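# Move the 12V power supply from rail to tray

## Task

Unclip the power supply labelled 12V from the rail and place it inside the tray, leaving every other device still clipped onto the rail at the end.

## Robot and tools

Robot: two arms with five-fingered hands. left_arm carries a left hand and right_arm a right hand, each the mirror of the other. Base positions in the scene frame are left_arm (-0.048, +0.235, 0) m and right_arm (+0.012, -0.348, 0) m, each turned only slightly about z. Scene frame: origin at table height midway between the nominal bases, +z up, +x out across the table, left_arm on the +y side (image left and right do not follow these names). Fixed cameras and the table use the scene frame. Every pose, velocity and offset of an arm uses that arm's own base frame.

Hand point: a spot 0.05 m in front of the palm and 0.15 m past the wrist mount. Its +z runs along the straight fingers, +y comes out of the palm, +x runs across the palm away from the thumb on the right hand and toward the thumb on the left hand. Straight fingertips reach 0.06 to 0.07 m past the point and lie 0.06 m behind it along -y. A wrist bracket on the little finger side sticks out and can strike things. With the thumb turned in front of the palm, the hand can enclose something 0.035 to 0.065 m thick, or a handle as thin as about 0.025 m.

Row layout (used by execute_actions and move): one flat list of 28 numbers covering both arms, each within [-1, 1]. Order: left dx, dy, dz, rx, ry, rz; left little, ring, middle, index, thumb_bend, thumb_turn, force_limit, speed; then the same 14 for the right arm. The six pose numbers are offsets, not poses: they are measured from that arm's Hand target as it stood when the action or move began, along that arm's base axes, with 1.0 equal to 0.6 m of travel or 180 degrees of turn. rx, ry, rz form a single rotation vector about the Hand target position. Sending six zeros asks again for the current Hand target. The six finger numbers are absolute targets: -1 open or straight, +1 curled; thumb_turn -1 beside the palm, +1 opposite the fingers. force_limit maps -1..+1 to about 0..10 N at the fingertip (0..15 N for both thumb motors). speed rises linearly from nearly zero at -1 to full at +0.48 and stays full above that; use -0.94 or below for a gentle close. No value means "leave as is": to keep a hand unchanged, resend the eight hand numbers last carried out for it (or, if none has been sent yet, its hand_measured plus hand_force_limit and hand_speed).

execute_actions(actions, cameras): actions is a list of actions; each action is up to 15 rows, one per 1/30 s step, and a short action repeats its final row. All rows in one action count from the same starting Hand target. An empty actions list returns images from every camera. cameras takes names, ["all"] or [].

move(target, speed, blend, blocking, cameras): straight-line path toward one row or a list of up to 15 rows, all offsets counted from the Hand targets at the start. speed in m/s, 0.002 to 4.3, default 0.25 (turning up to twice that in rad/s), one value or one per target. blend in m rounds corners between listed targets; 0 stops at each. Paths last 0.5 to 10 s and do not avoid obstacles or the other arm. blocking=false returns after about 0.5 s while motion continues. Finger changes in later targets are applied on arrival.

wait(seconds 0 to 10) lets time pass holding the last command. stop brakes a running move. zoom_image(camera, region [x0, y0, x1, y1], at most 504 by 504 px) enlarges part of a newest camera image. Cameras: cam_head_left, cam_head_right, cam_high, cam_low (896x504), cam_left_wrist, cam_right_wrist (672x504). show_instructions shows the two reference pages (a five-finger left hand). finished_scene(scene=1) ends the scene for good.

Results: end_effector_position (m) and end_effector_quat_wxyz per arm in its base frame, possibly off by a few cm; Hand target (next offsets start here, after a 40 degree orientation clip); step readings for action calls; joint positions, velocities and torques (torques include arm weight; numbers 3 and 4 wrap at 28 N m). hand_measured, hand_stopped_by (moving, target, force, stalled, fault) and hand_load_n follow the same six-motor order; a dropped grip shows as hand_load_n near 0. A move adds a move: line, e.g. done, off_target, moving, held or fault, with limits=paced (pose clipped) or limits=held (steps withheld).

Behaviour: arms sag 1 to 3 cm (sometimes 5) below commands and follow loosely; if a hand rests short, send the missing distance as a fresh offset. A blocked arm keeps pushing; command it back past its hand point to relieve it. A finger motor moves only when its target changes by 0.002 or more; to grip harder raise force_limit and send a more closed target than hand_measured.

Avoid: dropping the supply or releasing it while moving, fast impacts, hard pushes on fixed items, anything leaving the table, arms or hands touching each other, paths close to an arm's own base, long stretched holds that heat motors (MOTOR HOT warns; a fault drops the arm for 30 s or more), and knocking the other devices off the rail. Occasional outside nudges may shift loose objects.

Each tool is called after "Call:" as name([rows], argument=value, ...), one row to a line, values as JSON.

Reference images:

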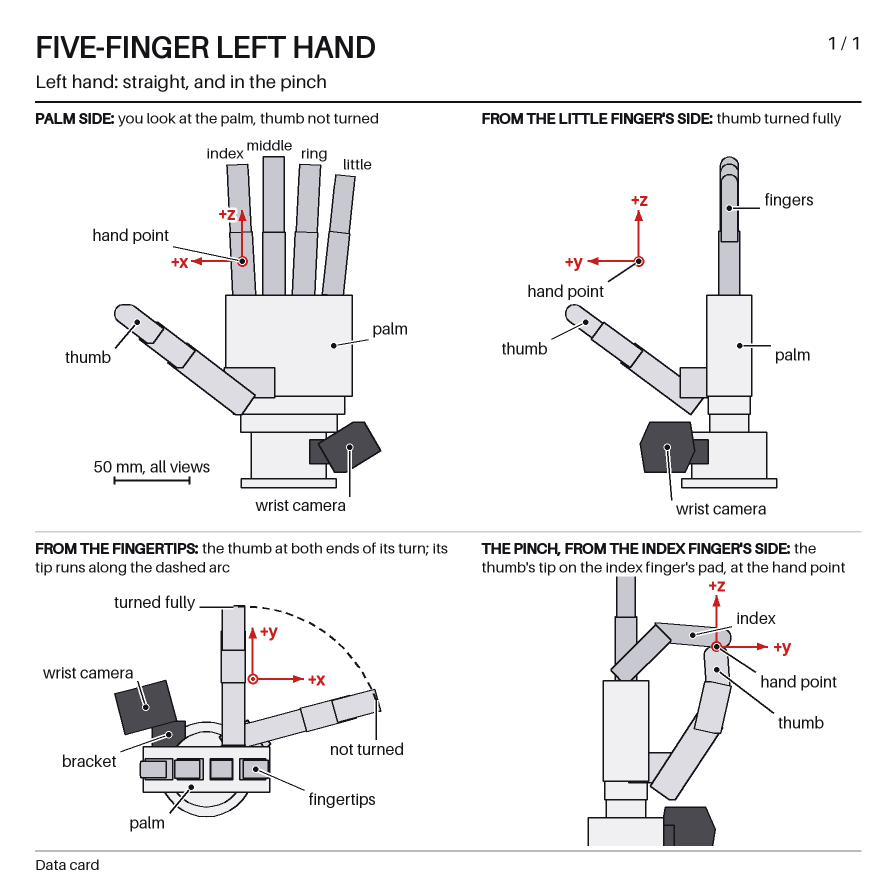

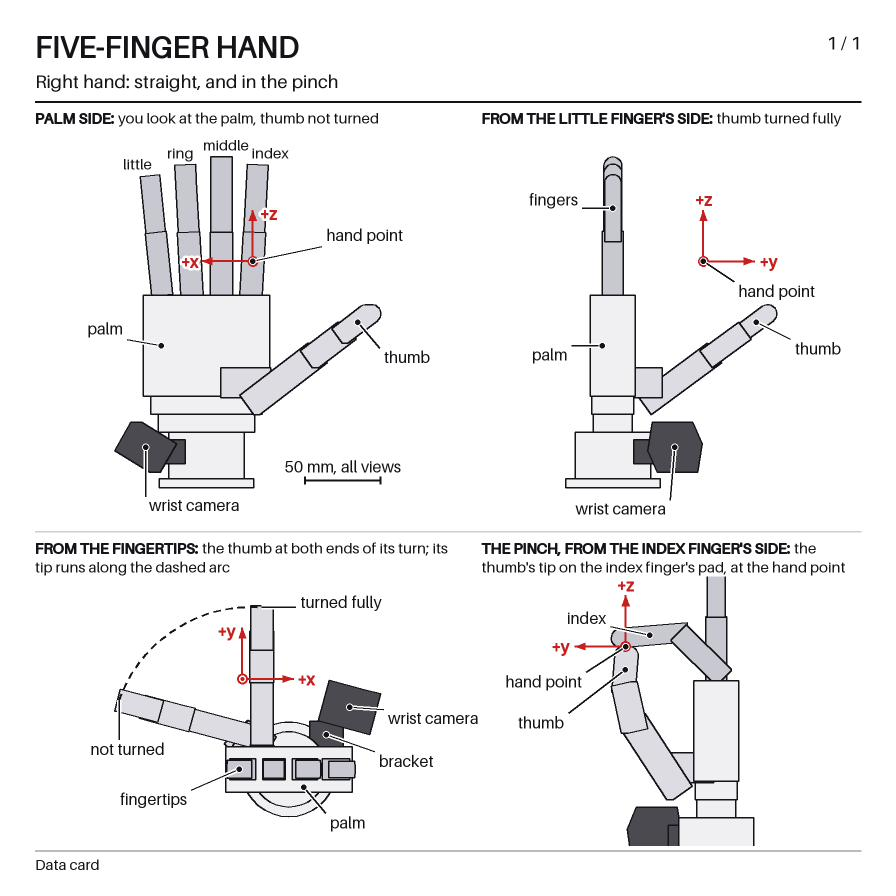

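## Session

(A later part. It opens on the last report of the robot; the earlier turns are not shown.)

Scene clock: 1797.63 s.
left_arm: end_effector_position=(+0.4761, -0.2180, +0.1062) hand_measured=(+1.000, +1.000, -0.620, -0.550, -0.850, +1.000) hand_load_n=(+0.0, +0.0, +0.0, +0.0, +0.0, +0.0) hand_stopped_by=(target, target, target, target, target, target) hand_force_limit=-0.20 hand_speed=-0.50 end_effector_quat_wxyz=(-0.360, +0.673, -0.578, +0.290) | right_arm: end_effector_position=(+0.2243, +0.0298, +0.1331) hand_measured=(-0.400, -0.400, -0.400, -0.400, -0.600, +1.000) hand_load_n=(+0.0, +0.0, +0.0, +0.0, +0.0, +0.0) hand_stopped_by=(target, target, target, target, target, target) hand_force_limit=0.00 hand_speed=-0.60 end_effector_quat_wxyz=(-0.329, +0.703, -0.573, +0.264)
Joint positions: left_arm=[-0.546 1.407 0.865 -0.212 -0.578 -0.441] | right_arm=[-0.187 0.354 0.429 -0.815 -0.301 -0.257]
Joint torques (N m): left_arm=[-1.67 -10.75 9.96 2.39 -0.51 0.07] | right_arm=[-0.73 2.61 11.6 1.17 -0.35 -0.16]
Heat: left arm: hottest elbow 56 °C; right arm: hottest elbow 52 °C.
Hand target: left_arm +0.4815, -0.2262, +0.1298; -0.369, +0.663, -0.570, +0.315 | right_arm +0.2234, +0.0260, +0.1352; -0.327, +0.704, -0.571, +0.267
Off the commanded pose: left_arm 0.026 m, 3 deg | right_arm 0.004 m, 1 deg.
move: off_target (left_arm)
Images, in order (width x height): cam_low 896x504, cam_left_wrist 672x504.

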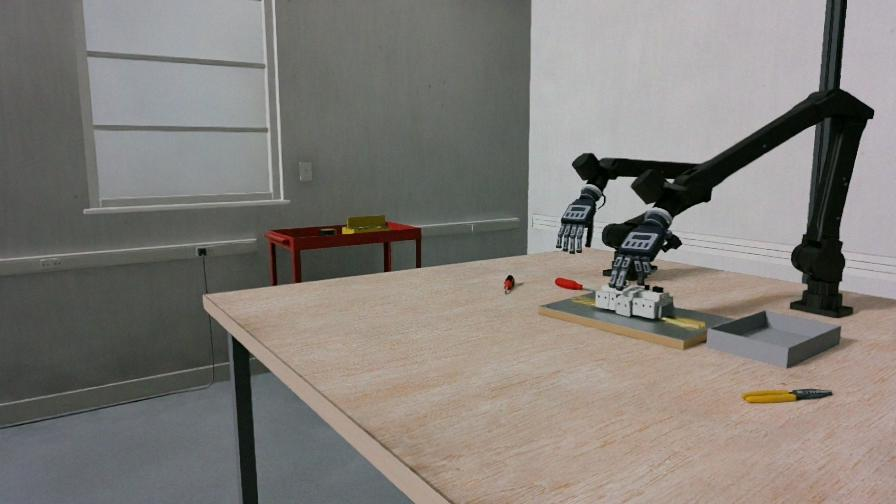

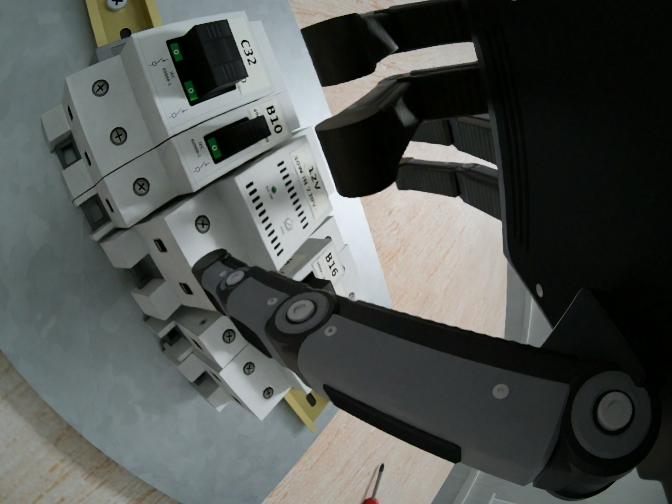

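Call:
move([
  [-0.017,0.012,0.0,0,0,0,1,1,-0.62,-0.55,-0.85,1,-0.2,-0.5,0,0,0,0,0,0,-0.4,-0.4,-0.4,-0.4,-0.6,1,0,-0.6],
  [-0.017,0.012,-0.022,0,0,0,1,1,-0.62,-0.55,-0.85,1,-0.2,-0.5,0,0,0,0,0,0,-0.4,-0.4,-0.4,-0.4,-0.6,1,0,-0.6],
], speed=0.05, cameras=["cam_left_wrist","cam_low"])

Scene clock: 1815.40 s.
left_arm: end_effector_position=(+0.4651, -0.2113, +0.1045) hand_measured=(+1.000, +1.000, -0.620, -0.550, -0.850, +1.000) hand_load_n=(+0.0, +0.0, +0.0, +0.0, +0.0, +0.0) hand_stopped_by=(target, target, target, target, target, target) hand_force_limit=-0.20 hand_speed=-0.50 end_effector_quat_wxyz=(-0.362, +0.671, -0.574, +0.299) | right_arm: end_effector_position=(+0.2243, +0.0298, +0.1331) hand_measured=(-0.400, -0.400, -0.400, -0.400, -0.600, +1.000) hand_load_n=(+0.0, +0.0, +0.0, -0.5, +0.0, +0.0) hand_stopped_by=(target, target, target, target, target, target) hand_force_limit=0.00 hand_speed=-0.60 end_effector_quat_wxyz=(-0.329, +0.703, -0.573, +0.264)
Joint positions: left_arm=[-0.546 1.37 0.812 -0.172 -0.578 -0.438] | right_arm=[-0.187 0.354 0.429 -0.815 -0.301 -0.257]
Joint torques (N m): left_arm=[-2.14 -8.59 10.09 2.33 -0.39 0.09] | right_arm=[-0.67 2.2 11.62 1.02 -0.33 -0.22]
Heat: left arm: hottest elbow 54 °C; right arm: hottest elbow 52 °C.
Hand target: left_arm +0.4713, -0.2190, +0.1166; -0.369, +0.663, -0.570, +0.315 | right_arm +0.2234, +0.0260, +0.1352; -0.327, +0.704, -0.571, +0.267
Off the commanded pose: left_arm 0.016 m, 2 deg | right_arm 0.004 m, 1 deg.
move: off_target (left_arm)
Images, in order (width x height): cam_low 896x504, cam_left_wrist 672x504.

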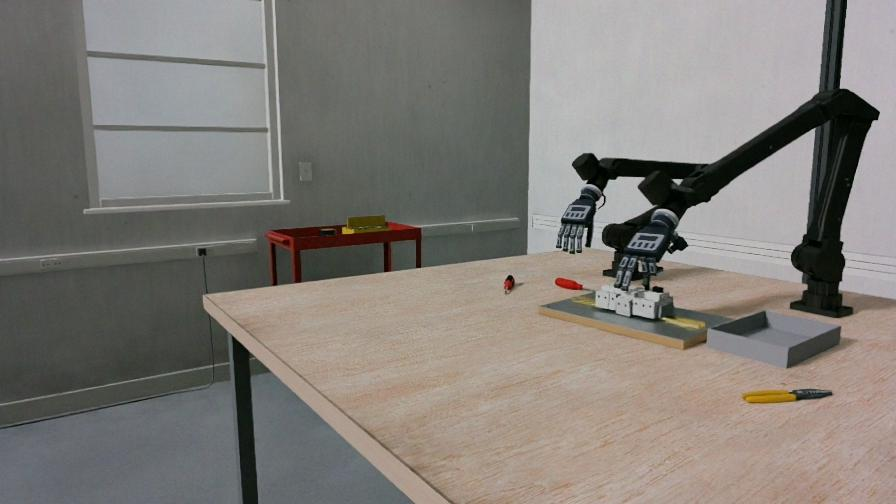

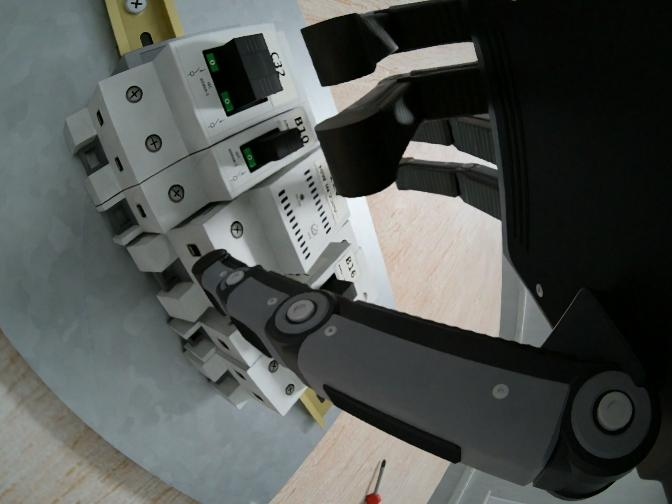

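Call:
move(target=[0.0,-0.002,-0.035,0,0,0,1,1,-0.62,-0.55,-0.85,1,-0.2,-0.5,0,0,0,0,0,0,-0.4,-0.4,-0.4,-0.4,-0.6,1,0,-0.6], speed=0.05, cameras=["cam_left_wrist","cam_low"])

Scene clock: 1820.30 s.
left_arm: end_effector_position=(+0.4655, -0.2129, +0.0909) hand_measured=(+1.000, +1.000, -0.620, -0.550, -0.850, +1.000) hand_load_n=(+0.0, +0.0, +0.0, +0.0, +0.5, +0.0) hand_stopped_by=(target, target, target, target, target, target) hand_force_limit=-0.20 hand_speed=-0.50 end_effector_quat_wxyz=(-0.363, +0.670, -0.571, +0.305) | right_arm: end_effector_position=(+0.2243, +0.0298, +0.1331) hand_measured=(-0.400, -0.400, -0.400, -0.400, -0.600, +1.000) hand_load_n=(+0.0, +0.0, +0.0, +0.0, +0.0, +0.0) hand_stopped_by=(target, target, target, target, target, target) hand_force_limit=0.00 hand_speed=-0.60 end_effector_quat_wxyz=(-0.329, +0.703, -0.573, +0.264)
Joint positions: left_arm=[-0.549 1.393 0.784 -0.108 -0.579 -0.438] | right_arm=[-0.187 0.354 0.429 -0.815 -0.301 -0.257]
Joint torques (N m): left_arm=[-1.55 -7.94 9.46 2.5 -0.43 0.04] | right_arm=[-0.79 2.43 11.54 1.18 -0.4 -0.22]
Heat: left arm: hottest elbow 53 °C; right arm: hottest elbow 52 °C.
Hand target: left_arm +0.4713, -0.2202, +0.0956; -0.369, +0.663, -0.570, +0.315 | right_arm +0.2234, +0.0260, +0.1352; -0.327, +0.704, -0.571, +0.267
Off the commanded pose: left_arm 0.011 m, 2 deg | right_arm 0.004 m, 1 deg.
move: off_target (left_arm)
Images, in order (width x height): cam_low 896x504, cam_left_wrist 672x504.

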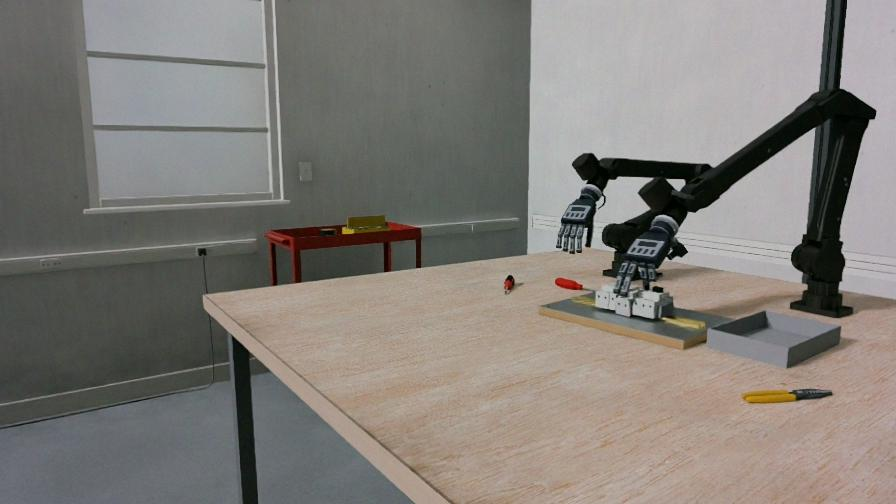

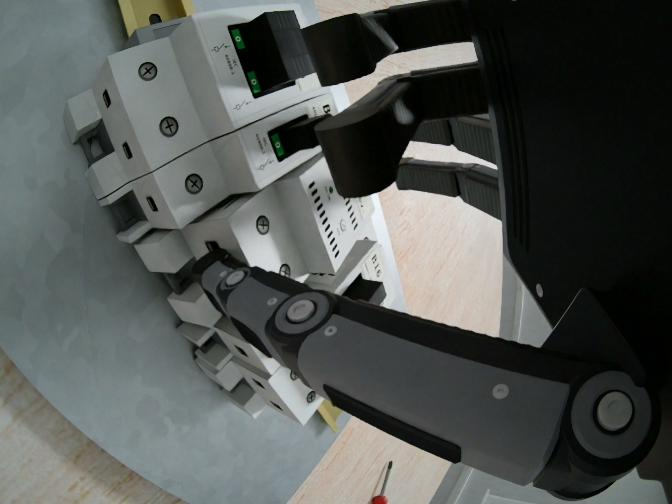

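Call:
move(target=[0,0,0,0,0,0,1,1,0.16,0.16,0.05,1,-0.4,-0.85,0,0,0,0,0,0,-0.4,-0.4,-0.4,-0.4,-0.6,1,0,-0.6], speed=0.05, cameras=["cam_left_wrist","cam_low","cam_high"])

Scene clock: 1829.30 s.
left_arm: end_effector_position=(+0.4638, -0.2163, +0.0908) hand_measured=(+1.000, +1.000, -0.330, -0.344, -0.746, +1.000) hand_load_n=(+0.5, +0.0, +7.5, +0.5, +8.0, +0.5) hand_stopped_by=(target, target, force, force, force, target) hand_force_limit=-0.40 hand_speed=-0.85 end_effector_quat_wxyz=(-0.363, +0.667, -0.575, +0.306) | right_arm: end_effector_position=(+0.2243, +0.0298, +0.1331) hand_measured=(-0.400, -0.400, -0.400, -0.400, -0.600, +1.000) hand_load_n=(+0.0, +0.0, +0.0, +0.0, +0.0, +0.0) hand_stopped_by=(target, target, target, target, target, target) hand_force_limit=0.00 hand_speed=-0.60 end_effector_quat_wxyz=(-0.329, +0.703, -0.573, +0.264)
Joint positions: left_arm=[-0.557 1.393 0.784 -0.108 -0.579 -0.435] | right_arm=[-0.187 0.354 0.429 -0.815 -0.301 -0.257]
Joint torques (N m): left_arm=[-1.73 -8.59 9.7 2.67 -0.39 0.08] | right_arm=[0.09 2.43 11.69 1.02 -0.39 -0.16]
Heat: left arm: hottest elbow 52 °C; right arm: hottest elbow 52 °C.
Hand target: left_arm +0.4713, -0.2202, +0.0956; -0.369, +0.663, -0.570, +0.315 | right_arm +0.2234, +0.0260, +0.1352; -0.327, +0.704, -0.571, +0.267
Off the commanded pose: left_arm 0.010 m, 1 deg | right_arm 0.004 m, 1 deg.
move: done
Images, in order (width x height): cam_high 896x504, cam_low 896x504, cam_left_wrist 672x504.

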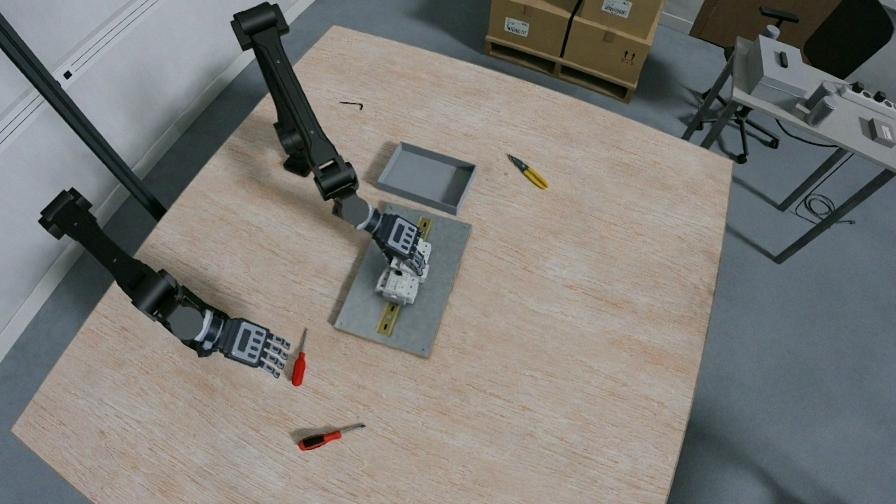

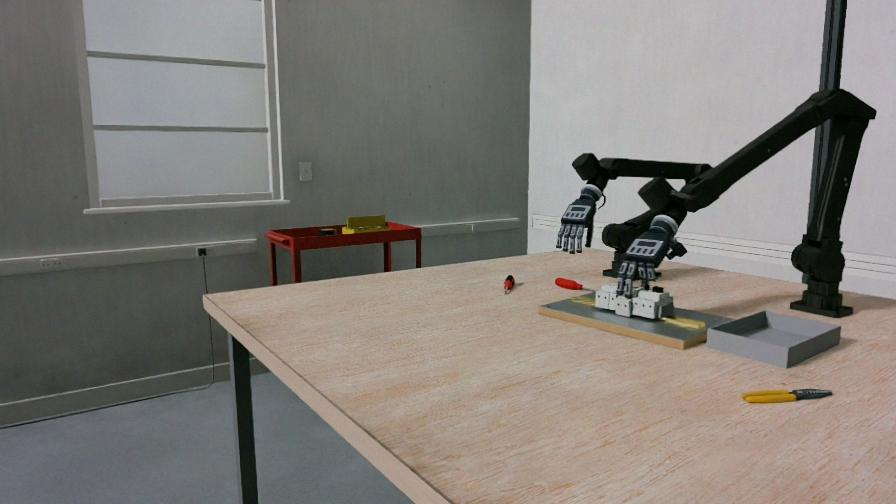

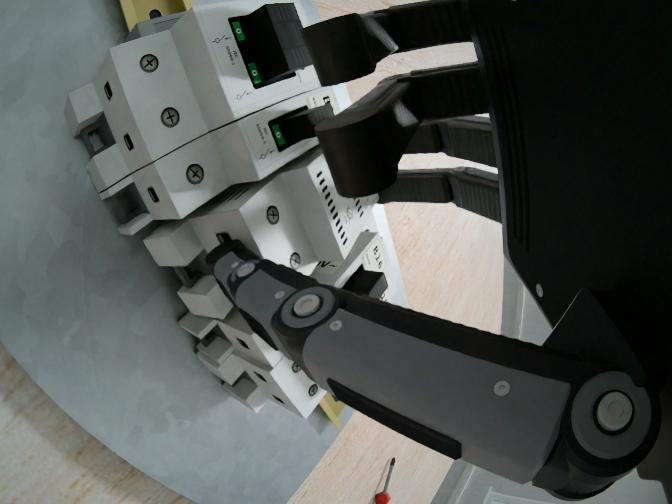

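Call:
zoom_image(camera="cam_left_wrist", region=[120, 130, 420, 350])

Call:
zoom_image(camera="cam_low", region=[580, 250, 700, 330])

Scaled by 1.680 from the camera's 672x504 image, which has a finer 960x720 frame.

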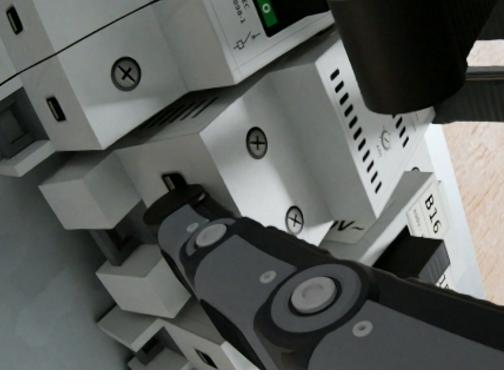

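Scaled by 4.200 from the camera's 896x504 image, which has a finer 1280x720 frame.

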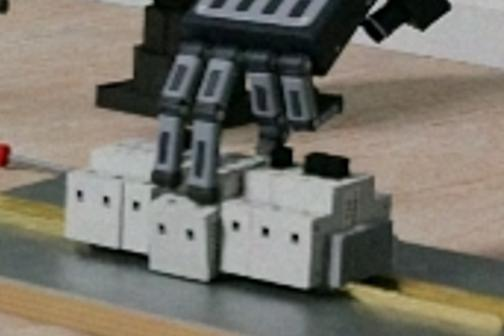

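Call:
move([
  [0,0,0,0,0,0,1,1,-0.62,-0.55,-0.9,1,-0.4,-0.6,0,0,0,0,0,0,-0.4,-0.4,-0.4,-0.4,-0.6,1,0,-0.6],
  [0,0,0.03,-0.005,0.033,0,1,1,-0.62,-0.55,-0.9,1,-0.4,-0.6,0,0,0,0,0,0,-0.4,-0.4,-0.4,-0.4,-0.6,1,0,-0.6],
], speed=0.05, cameras=["cam_left_wrist","cam_low"])

Call:
zoom_image(camera="cam_left_wrist", region=[120, 130, 420, 350])

Call:
zoom_image(camera="cam_low", region=[580, 250, 700, 330])

Scene clock: 1842.83 s.
left_arm: end_effector_position=(+0.4509, -0.2150, +0.0876) hand_measured=(+1.000, +1.000, -0.620, -0.550, -0.900, +1.000) hand_load_n=(+0.0, +0.0, +0.0, +0.0, +0.0, +0.0) hand_stopped_by=(target, target, target, target, target, target) hand_force_limit=-0.40 hand_speed=-0.60 end_effector_quat_wxyz=(-0.329, +0.677, -0.603, +0.264) | right_arm: end_effector_position=(+0.2243, +0.0298, +0.1331) hand_measured=(-0.400, -0.400, -0.400, -0.400, -0.600, +1.000) hand_load_n=(+0.0, +0.0, +0.0, +0.0, +0.0, +0.0) hand_stopped_by=(target, target, target, target, target, target) hand_force_limit=0.00 hand_speed=-0.60 end_effector_quat_wxyz=(-0.329, +0.703, -0.573, +0.264)
Joint positions: left_arm=[-0.544 1.393 0.841 -0.286 -0.523 -0.456] | right_arm=[-0.187 0.354 0.429 -0.815 -0.301 -0.257]
Joint torques (N m): left_arm=[-0.32 -9.17 13.5 0.8 -0.08 -0.12] | right_arm=[-0.56 2.67 11.73 1.18 -0.38 -0.22]
Heat: left arm: hottest elbow 50 °C; right arm: hottest elbow 52 °C.
Hand target: left_arm +0.4713, -0.2202, +0.1136; -0.333, +0.681, -0.586, +0.285 | right_arm +0.2234, +0.0260, +0.1352; -0.327, +0.704, -0.571, +0.267
Off the commanded pose: left_arm 0.034 m, 3 deg | right_arm 0.004 m, 1 deg.
move: off_target (left_arm)
Images, in order (width x height): cam_low 896x504, cam_left_wrist 672x504.

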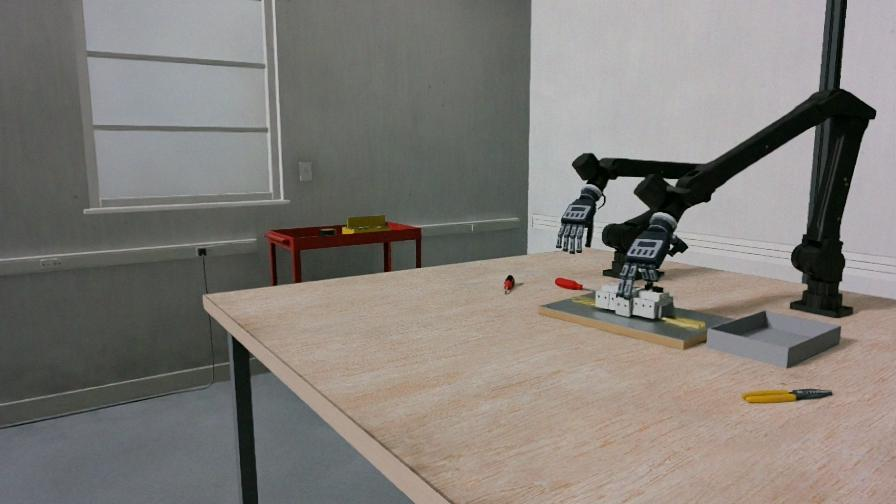

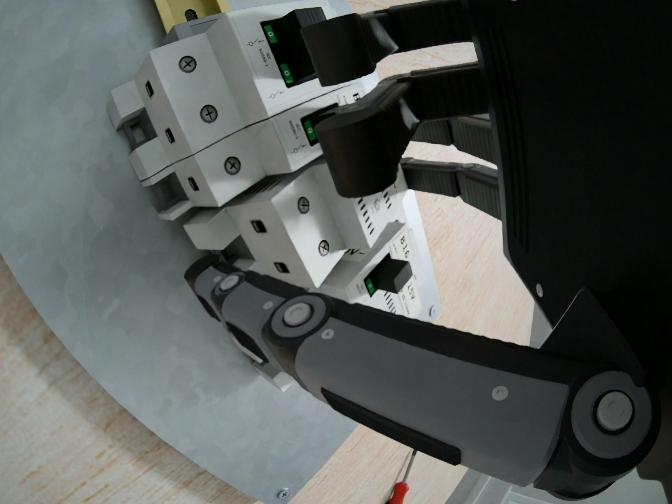

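Scaled by 1.680 from the camera's 672x504 image, which has a finer 960x720 frame.

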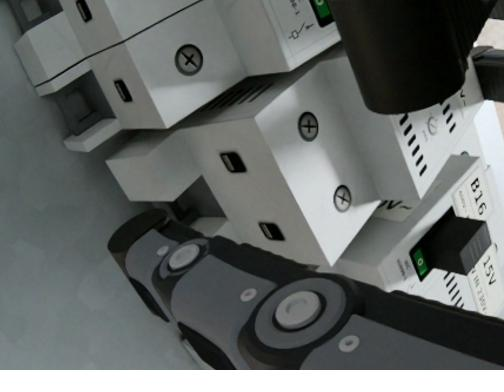

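Scaled by 4.200 from the camera's 896x504 image, which has a finer 1280x720 frame.

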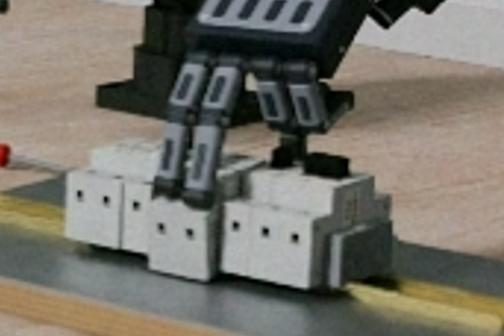

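Call:
move(target=[0,0,0.035,0,0,0,1,1,-0.62,-0.55,-0.8,1,-0.4,-0.6,0,0,0,0,0,0,-0.4,-0.4,-0.4,-0.4,-0.6,1,0,-0.6], speed=0.05, cameras=[])

Call:
move(target=[0.015,0,0.0,0,0,0,1,1,-0.62,-0.55,-0.8,1,-0.4,-0.6,0,0,0,0,0,0,-0.4,-0.4,-0.4,-0.4,-0.6,1,0,-0.6], speed=0.05, cameras=["cam_left_wrist","cam_low"])

Scene clock: 1854.90 s.
left_arm: end_effector_position=(+0.4508, -0.2149, +0.0975) hand_measured=(+1.000, +1.000, -0.620, -0.550, -0.800, +1.000) hand_load_n=(+0.0, +0.0, +0.0, +0.0, +0.0, +0.5) hand_stopped_by=(target, target, target, target, target, target) hand_force_limit=-0.40 hand_speed=-0.60 end_effector_quat_wxyz=(-0.327, +0.678, -0.607, +0.255) | right_arm: end_effector_position=(+0.2243, +0.0298, +0.1331) hand_measured=(-0.400, -0.400, -0.400, -0.400, -0.600, +1.000) hand_load_n=(+0.0, +0.0, +0.0, +0.0, +0.0, +0.0) hand_stopped_by=(target, target, target, target, target, target) hand_force_limit=0.00 hand_speed=-0.60 end_effector_quat_wxyz=(-0.329, +0.703, -0.573, +0.264)
Joint positions: left_arm=[-0.544 1.385 0.873 -0.347 -0.523 -0.456] | right_arm=[-0.187 0.354 0.429 -0.815 -0.301 -0.257]
Joint torques (N m): left_arm=[-0.09 -11.05 14 0.92 -0.13 -0.16] | right_arm=[-0.15 2.37 11.52 1.1 -0.42 -0.23]
Heat: left arm: hottest elbow 52 °C; right arm: hottest elbow 52 °C.
Hand target: left_arm +0.4713, -0.2202, +0.1346; -0.333, +0.681, -0.586, +0.285 | right_arm +0.2234, +0.0260, +0.1352; -0.327, +0.704, -0.571, +0.267
Off the commanded pose: left_arm 0.043 m, 4 deg | right_arm 0.004 m, 1 deg.
move: off_target (left_arm)
No camera images: "cameras" was empty.

Scene clock: 1855.97 s.
left_arm: end_effector_position=(+0.4596, -0.2157, +0.1069) hand_measured=(+1.000, +1.000, -0.620, -0.550, -0.800, +1.000) hand_load_n=(+0.0, +0.0, +0.0, +0.0, +0.0, +0.0) hand_stopped_by=(target, target, target, target, target, target) hand_force_limit=-0.40 hand_speed=-0.60 end_effector_quat_wxyz=(-0.327, +0.680, -0.601, +0.263) | right_arm: end_effector_position=(+0.2243, +0.0298, +0.1331) hand_measured=(-0.400, -0.400, -0.400, -0.400, -0.600, +1.000) hand_load_n=(+0.0, +0.0, +0.0, +0.0, +0.0, -0.5) hand_stopped_by=(target, target, target, target, target, target) hand_force_limit=0.00 hand_speed=-0.60 end_effector_quat_wxyz=(-0.329, +0.703, -0.573, +0.264)
Joint positions: left_arm=[-0.534 1.385 0.893 -0.347 -0.515 -0.456] | right_arm=[-0.187 0.354 0.429 -0.815 -0.301 -0.257]
Joint torques (N m): left_arm=[-1.03 -9.52 14.05 1.06 -0.15 0.01] | right_arm=[-0.62 2.9 11.75 0.88 -0.43 -0.18]
Heat: left arm: hottest elbow 52 °C; right arm: hottest elbow 52 °C.
Hand target: left_arm +0.4803, -0.2202, +0.1346; -0.333, +0.681, -0.586, +0.285 | right_arm +0.2234, +0.0260, +0.1352; -0.327, +0.704, -0.571, +0.267
Off the commanded pose: left_arm 0.035 m, 3 deg | right_arm 0.004 m, 1 deg.
move: off_target (left_arm)
Images, in order (width x height): cam_low 896x504, cam_left_wrist 672x504.

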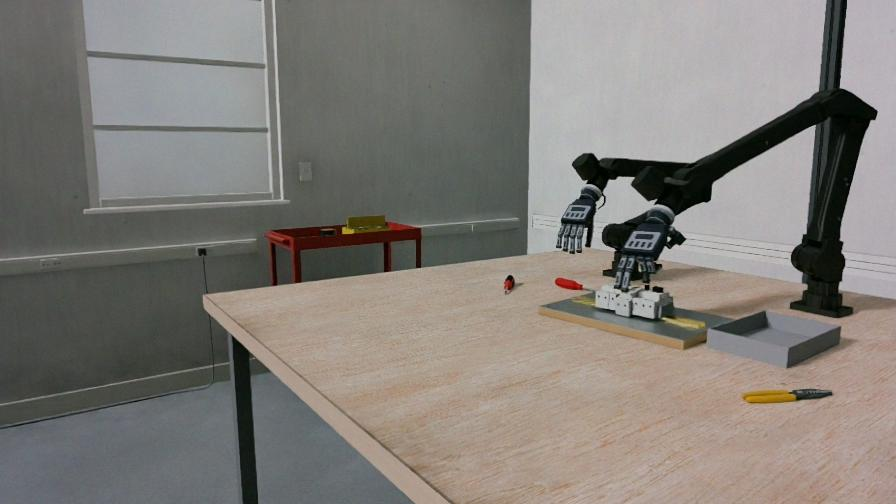

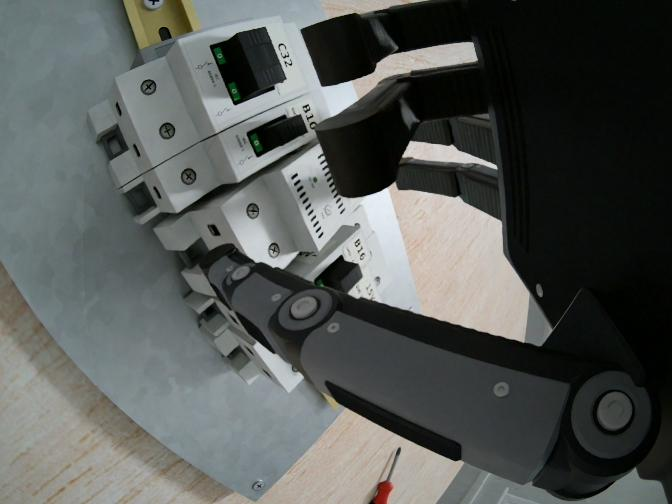

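Call:
zoom_image(camera="cam_left_wrist", region=[180, 130, 380, 290])

Scaled by 2.520 from the camera's 672x504 image, which has a finer 960x720 frame.

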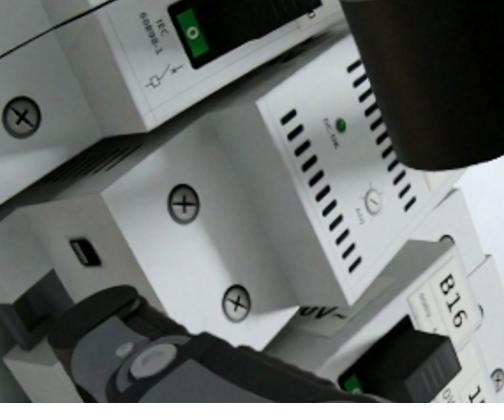

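Call:
move([
  [0.02,0.003,-0.01,0,0,0,1,1,-0.62,-0.55,-0.8,1,-0.4,-0.6,0,0,0,0,0,0,-0.4,-0.4,-0.4,-0.4,-0.6,1,0,-0.6],
  [0.02,0.003,-0.03,0,0,0,1,1,-0.62,-0.55,-0.8,1,-0.4,-0.6,0,0,0,0,0,0,-0.4,-0.4,-0.4,-0.4,-0.6,1,0,-0.6],
], speed=0.05, cameras=["cam_left_wrist","cam_low"])

Scene clock: 1881.50 s.
left_arm: end_effector_position=(+0.4726, -0.2150, +0.1007) hand_measured=(+1.000, +1.000, -0.620, -0.550, -0.800, +1.000) hand_load_n=(+0.0, +0.0, +0.0, +0.0, +0.0, +0.0) hand_stopped_by=(target, target, target, target, target, target) hand_force_limit=-0.40 hand_speed=-0.60 end_effector_quat_wxyz=(-0.325, +0.684, -0.595, +0.267) | right_arm: end_effector_position=(+0.2243, +0.0298, +0.1331) hand_measured=(-0.400, -0.400, -0.400, -0.400, -0.600, +1.000) hand_load_n=(+0.0, +0.0, +0.0, +0.0, +0.0, +0.0) hand_stopped_by=(target, target, target, target, target, target) hand_force_limit=0.00 hand_speed=-0.60 end_effector_quat_wxyz=(-0.329, +0.703, -0.573, +0.264)
Joint positions: left_arm=[-0.515 1.419 0.905 -0.315 -0.503 -0.455] | right_arm=[-0.187 0.354 0.429 -0.815 -0.301 -0.257]
Joint torques (N m): left_arm=[-1.14 -8.76 12.45 2.39 -0.14 0.11] | right_arm=[0.38 2.08 11.55 1.11 -0.41 -0.19]
Heat: left arm: hottest elbow 56 °C; right arm: hottest elbow 52 °C.
Hand target: left_arm +0.4923, -0.2184, +0.1166; -0.333, +0.681, -0.586, +0.285 | right_arm +0.2234, +0.0260, +0.1352; -0.327, +0.704, -0.571, +0.267
Off the commanded pose: left_arm 0.026 m, 3 deg | right_arm 0.004 m, 1 deg.
move: off_target (left_arm)
Images, in order (width x height): cam_low 896x504, cam_left_wrist 672x504.

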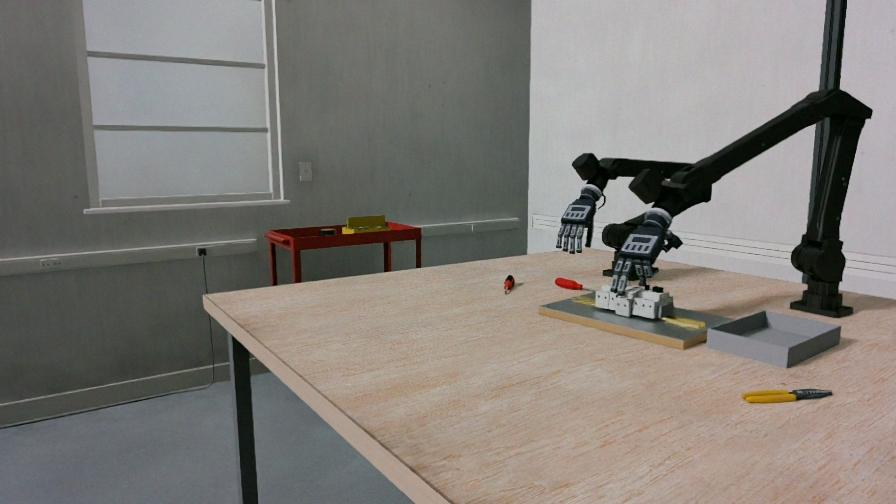

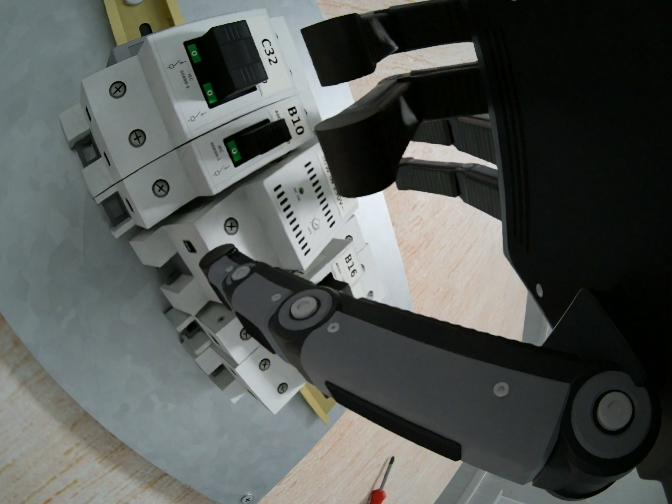

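Call:
move(target=[0.0,0,-0.014,0,0,0,1,1,-0.62,-0.55,-0.7,1,-0.4,-0.6,0,0,0,0,0,0,-0.4,-0.4,-0.4,-0.4,-0.6,1,0,-0.6], speed=0.05, cameras=["cam_left_wrist","cam_low"])

Call:
zoom_image(camera="cam_left_wrist", region=[180, 130, 380, 290])

Scene clock: 1887.60 s.
left_arm: end_effector_position=(+0.4771, -0.2176, +0.0992) hand_measured=(+1.000, +1.000, -0.620, -0.550, -0.700, +1.000) hand_load_n=(+0.0, +0.0, +0.0, +0.0, +0.0, +0.0) hand_stopped_by=(target, target, target, target, target, target) hand_force_limit=-0.40 hand_speed=-0.60 end_effector_quat_wxyz=(-0.327, +0.684, -0.593, +0.273) | right_arm: end_effector_position=(+0.2243, +0.0298, +0.1331) hand_measured=(-0.400, -0.400, -0.400, -0.400, -0.600, +1.000) hand_load_n=(+0.0, +0.0, +0.0, +0.0, +0.0, +0.0) hand_stopped_by=(target, target, target, target, target, target) hand_force_limit=0.00 hand_speed=-0.60 end_effector_quat_wxyz=(-0.329, +0.703, -0.573, +0.264)
Joint positions: left_arm=[-0.515 1.43 0.905 -0.29 -0.503 -0.455] | right_arm=[-0.187 0.354 0.429 -0.815 -0.301 -0.257]
Joint torques (N m): left_arm=[-0.32 -9.05 11.3 2.4 -0.11 0.12] | right_arm=[-0.38 2.55 11.67 1.09 -0.38 -0.21]
Heat: left arm: hottest elbow 55 °C; right arm: hottest elbow 52 °C.
Hand target: left_arm +0.4923, -0.2184, +0.1082; -0.333, +0.681, -0.586, +0.285 | right_arm +0.2234, +0.0260, +0.1352; -0.327, +0.704, -0.571, +0.267
Off the commanded pose: left_arm 0.018 m, 2 deg | right_arm 0.004 m, 1 deg.
move: off_target (left_arm)
Images, in order (width x height): cam_low 896x504, cam_left_wrist 672x504.

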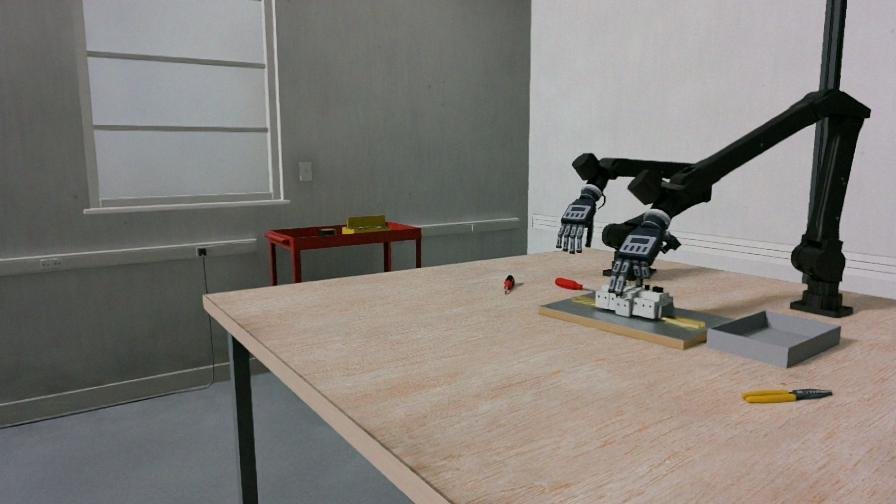

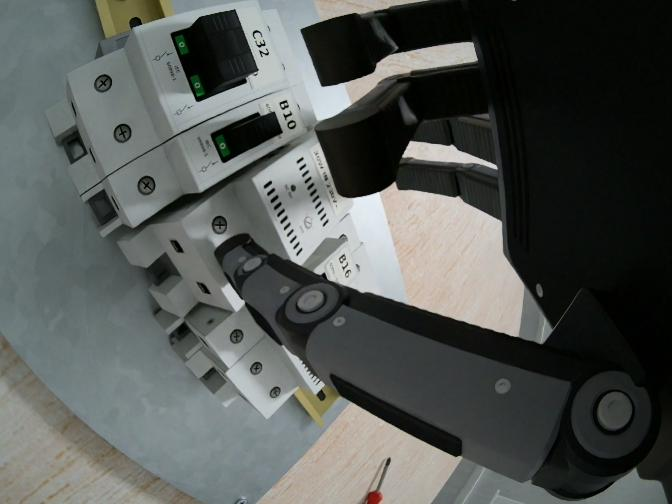

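Scaled by 2.520 from the camera's 672x504 image, which has a finer 960x720 frame.

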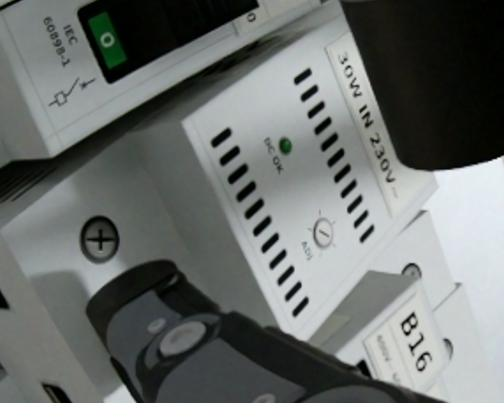

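Call:
move(target=[-0.012,0.002,-0.012,0,0,0,1,1,-0.62,-0.55,-0.7,1,-0.4,-0.6,0,0,0,0,0,0,-0.4,-0.4,-0.4,-0.4,-0.6,1,0,-0.6], speed=0.05, cameras=["cam_left_wrist"])

Call:
zoom_image(camera="cam_left_wrist", region=[180, 130, 380, 290])

Scene clock: 1894.67 s.
left_arm: end_effector_position=(+0.4771, -0.2176, +0.0971) hand_measured=(+1.000, +1.000, -0.620, -0.550, -0.700, +1.000) hand_load_n=(+0.0, +0.0, +0.0, +0.0, +0.0, +0.0) hand_stopped_by=(target, target, target, target, target, target) hand_force_limit=-0.40 hand_speed=-0.60 end_effector_quat_wxyz=(-0.327, +0.683, -0.591, +0.277) | right_arm: end_effector_position=(+0.2243, +0.0298, +0.1331) hand_measured=(-0.400, -0.400, -0.400, -0.400, -0.600, +1.000) hand_load_n=(+0.0, +0.0, +0.0, +0.0, +0.0, +0.0) hand_stopped_by=(target, target, target, target, target, target) hand_force_limit=0.00 hand_speed=-0.60 end_effector_quat_wxyz=(-0.329, +0.703, -0.573, +0.264)
Joint positions: left_arm=[-0.515 1.43 0.894 -0.27 -0.503 -0.455] | right_arm=[-0.187 0.354 0.429 -0.815 -0.301 -0.257]
Joint velocities: left_arm=[-0.005 -0.015 0.007 0.007 -0.066 -0.154] | right_arm=[within noise]
Joint torques (N m): left_arm=[-0.44 -9.47 9.8 2.32 -0.23 0.08] | right_arm=[-0.03 2.32 11.74 1.07 -0.42 -0.17]
Heat: left arm: hottest elbow 54 °C; right arm: hottest elbow 53 °C.
Hand target: left_arm +0.4851, -0.2172, +0.1010; -0.333, +0.681, -0.586, +0.285 | right_arm +0.2234, +0.0260, +0.1352; -0.327, +0.704, -0.571, +0.267
Off the commanded pose: left_arm 0.009 m, 1 deg | right_arm 0.004 m, 1 deg.
move: done
Images, in order (width x height): cam_left_wrist 672x504.

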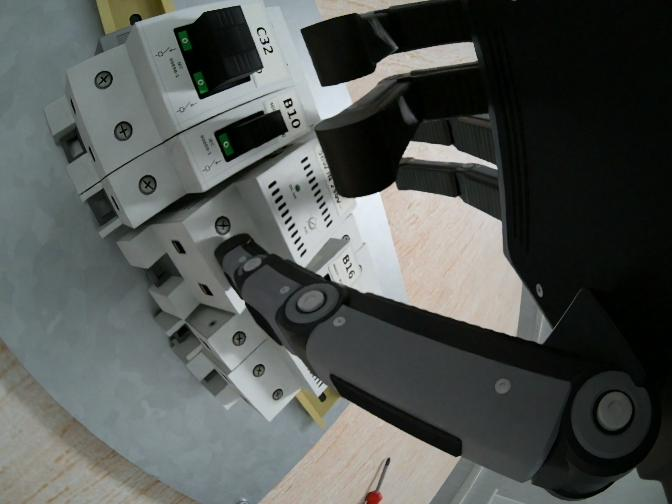

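Scaled by 2.520 from the camera's 672x504 image, which has a finer 960x720 frame.

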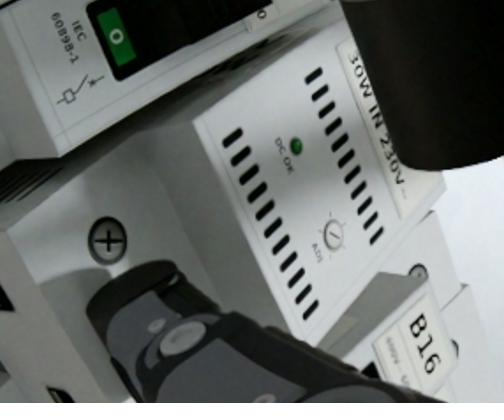

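Call:
move(target=[0,0,0,0,0,0,1,1,0.15,0.15,0.05,1,-0.5,-0.9,0,0,0,0,0,0,-0.4,-0.4,-0.4,-0.4,-0.6,1,0,-0.6], speed=0.05, cameras=["cam_left_wrist","cam_low","cam_high"])

Call:
zoom_image(camera="cam_left_wrist", region=[180, 130, 380, 290])

Call:
zoom_image(camera="cam_low", region=[580, 250, 700, 330])

Call:
zoom_image(camera="cam_high", region=[350, 220, 450, 310])

Scene clock: 1906.60 s.
left_arm: end_effector_position=(+0.4774, -0.2177, +0.0973) hand_measured=(+1.000, +1.000, -0.184, -0.170, -0.502, +1.000) hand_load_n=(+0.0, +0.0, +2.5, +3.0, +5.0, +0.0) hand_stopped_by=(target, target, force, force, force, target) hand_force_limit=-0.50 hand_speed=-0.90 end_effector_quat_wxyz=(-0.328, +0.683, -0.590, +0.278) | right_arm: end_effector_position=(+0.2243, +0.0298, +0.1331) hand_measured=(-0.400, -0.400, -0.400, -0.400, -0.600, +1.000) hand_load_n=(+0.0, +0.0, +0.0, +0.0, +0.0, +0.0) hand_stopped_by=(target, target, target, target, target, target) hand_force_limit=0.00 hand_speed=-0.60 end_effector_quat_wxyz=(-0.329, +0.703, -0.573, +0.264)
Joint positions: left_arm=[-0.515 1.43 0.894 -0.269 -0.503 -0.455] | right_arm=[-0.187 0.354 0.429 -0.815 -0.301 -0.257]
Joint torques (N m): left_arm=[-0.21 -9.35 9.89 2.45 -0.25 0.06] | right_arm=[-0.38 2.37 11.51 1.2 -0.4 -0.21]
Heat: left arm: hottest elbow 52 °C; right arm: hottest elbow 53 °C.
Hand target: left_arm +0.4851, -0.2172, +0.1010; -0.333, +0.681, -0.586, +0.285 | right_arm +0.2234, +0.0260, +0.1352; -0.327, +0.704, -0.571, +0.267
Off the commanded pose: left_arm 0.009 m, 1 deg | right_arm 0.004 m, 1 deg.
move: done
Images, in order (width x height): cam_high 896x504, cam_low 896x504, cam_left_wrist 672x504.

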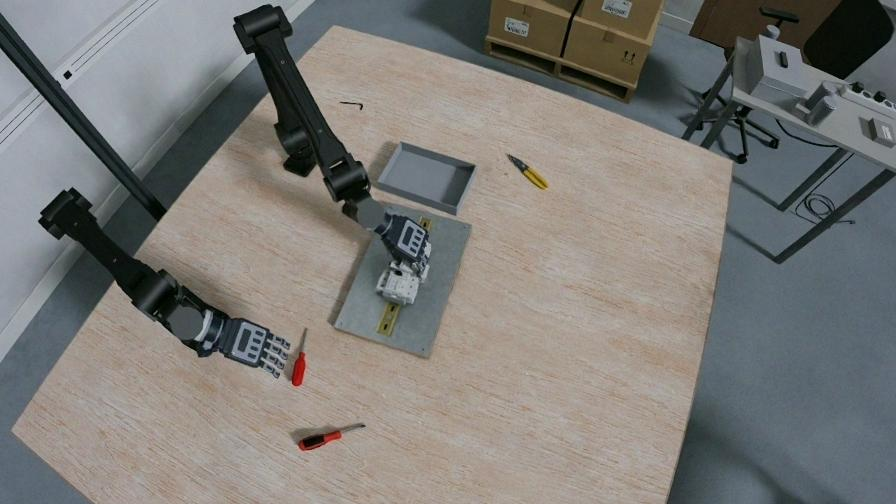

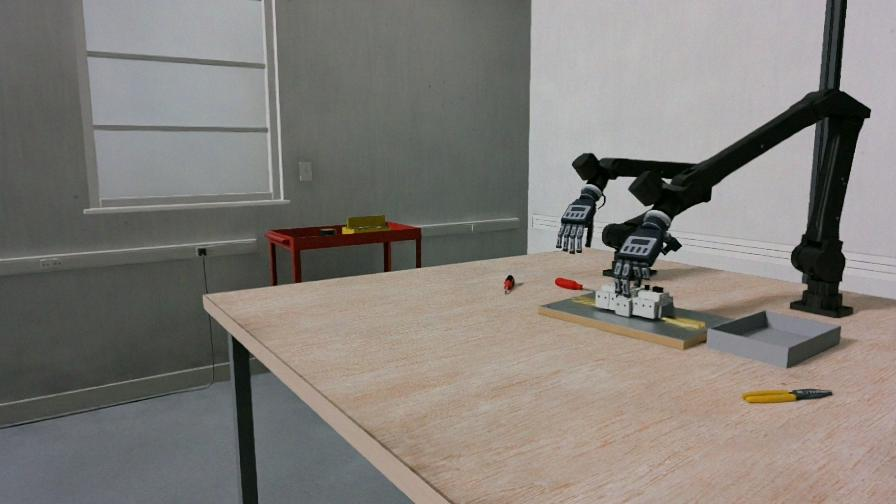

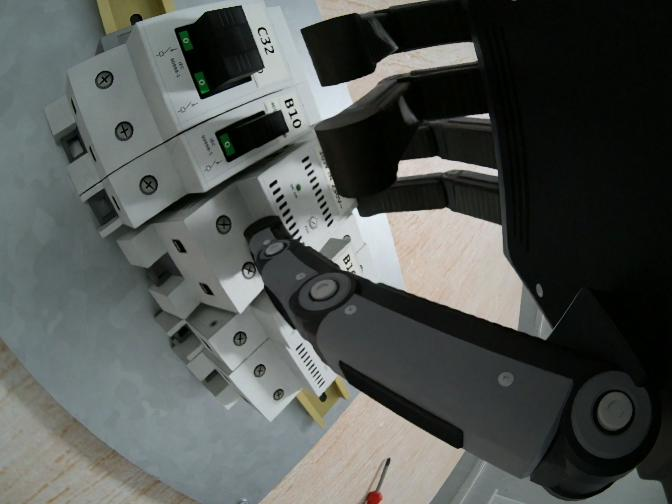

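Scaled by 2.520 from the camera's 672x504 image, which has a finer 960x720 frame.

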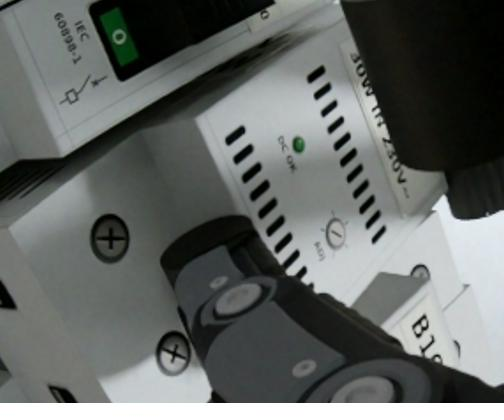

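Scaled by 4.200 from the camera's 896x504 image, which has a finer 1280x720 frame.

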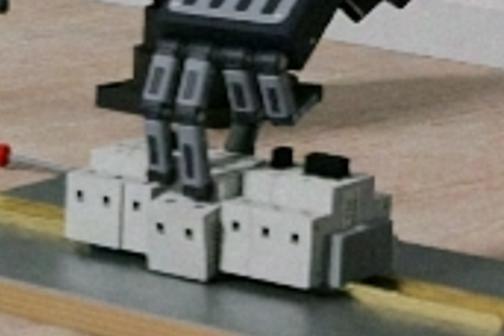

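Scaled by 5.040 from the camera's 896x504 image, which has a finer 1280x720 frame.

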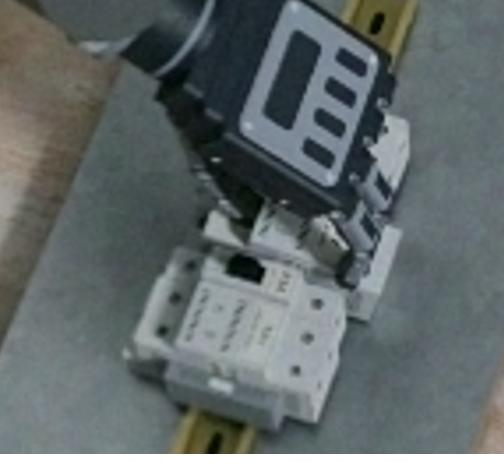

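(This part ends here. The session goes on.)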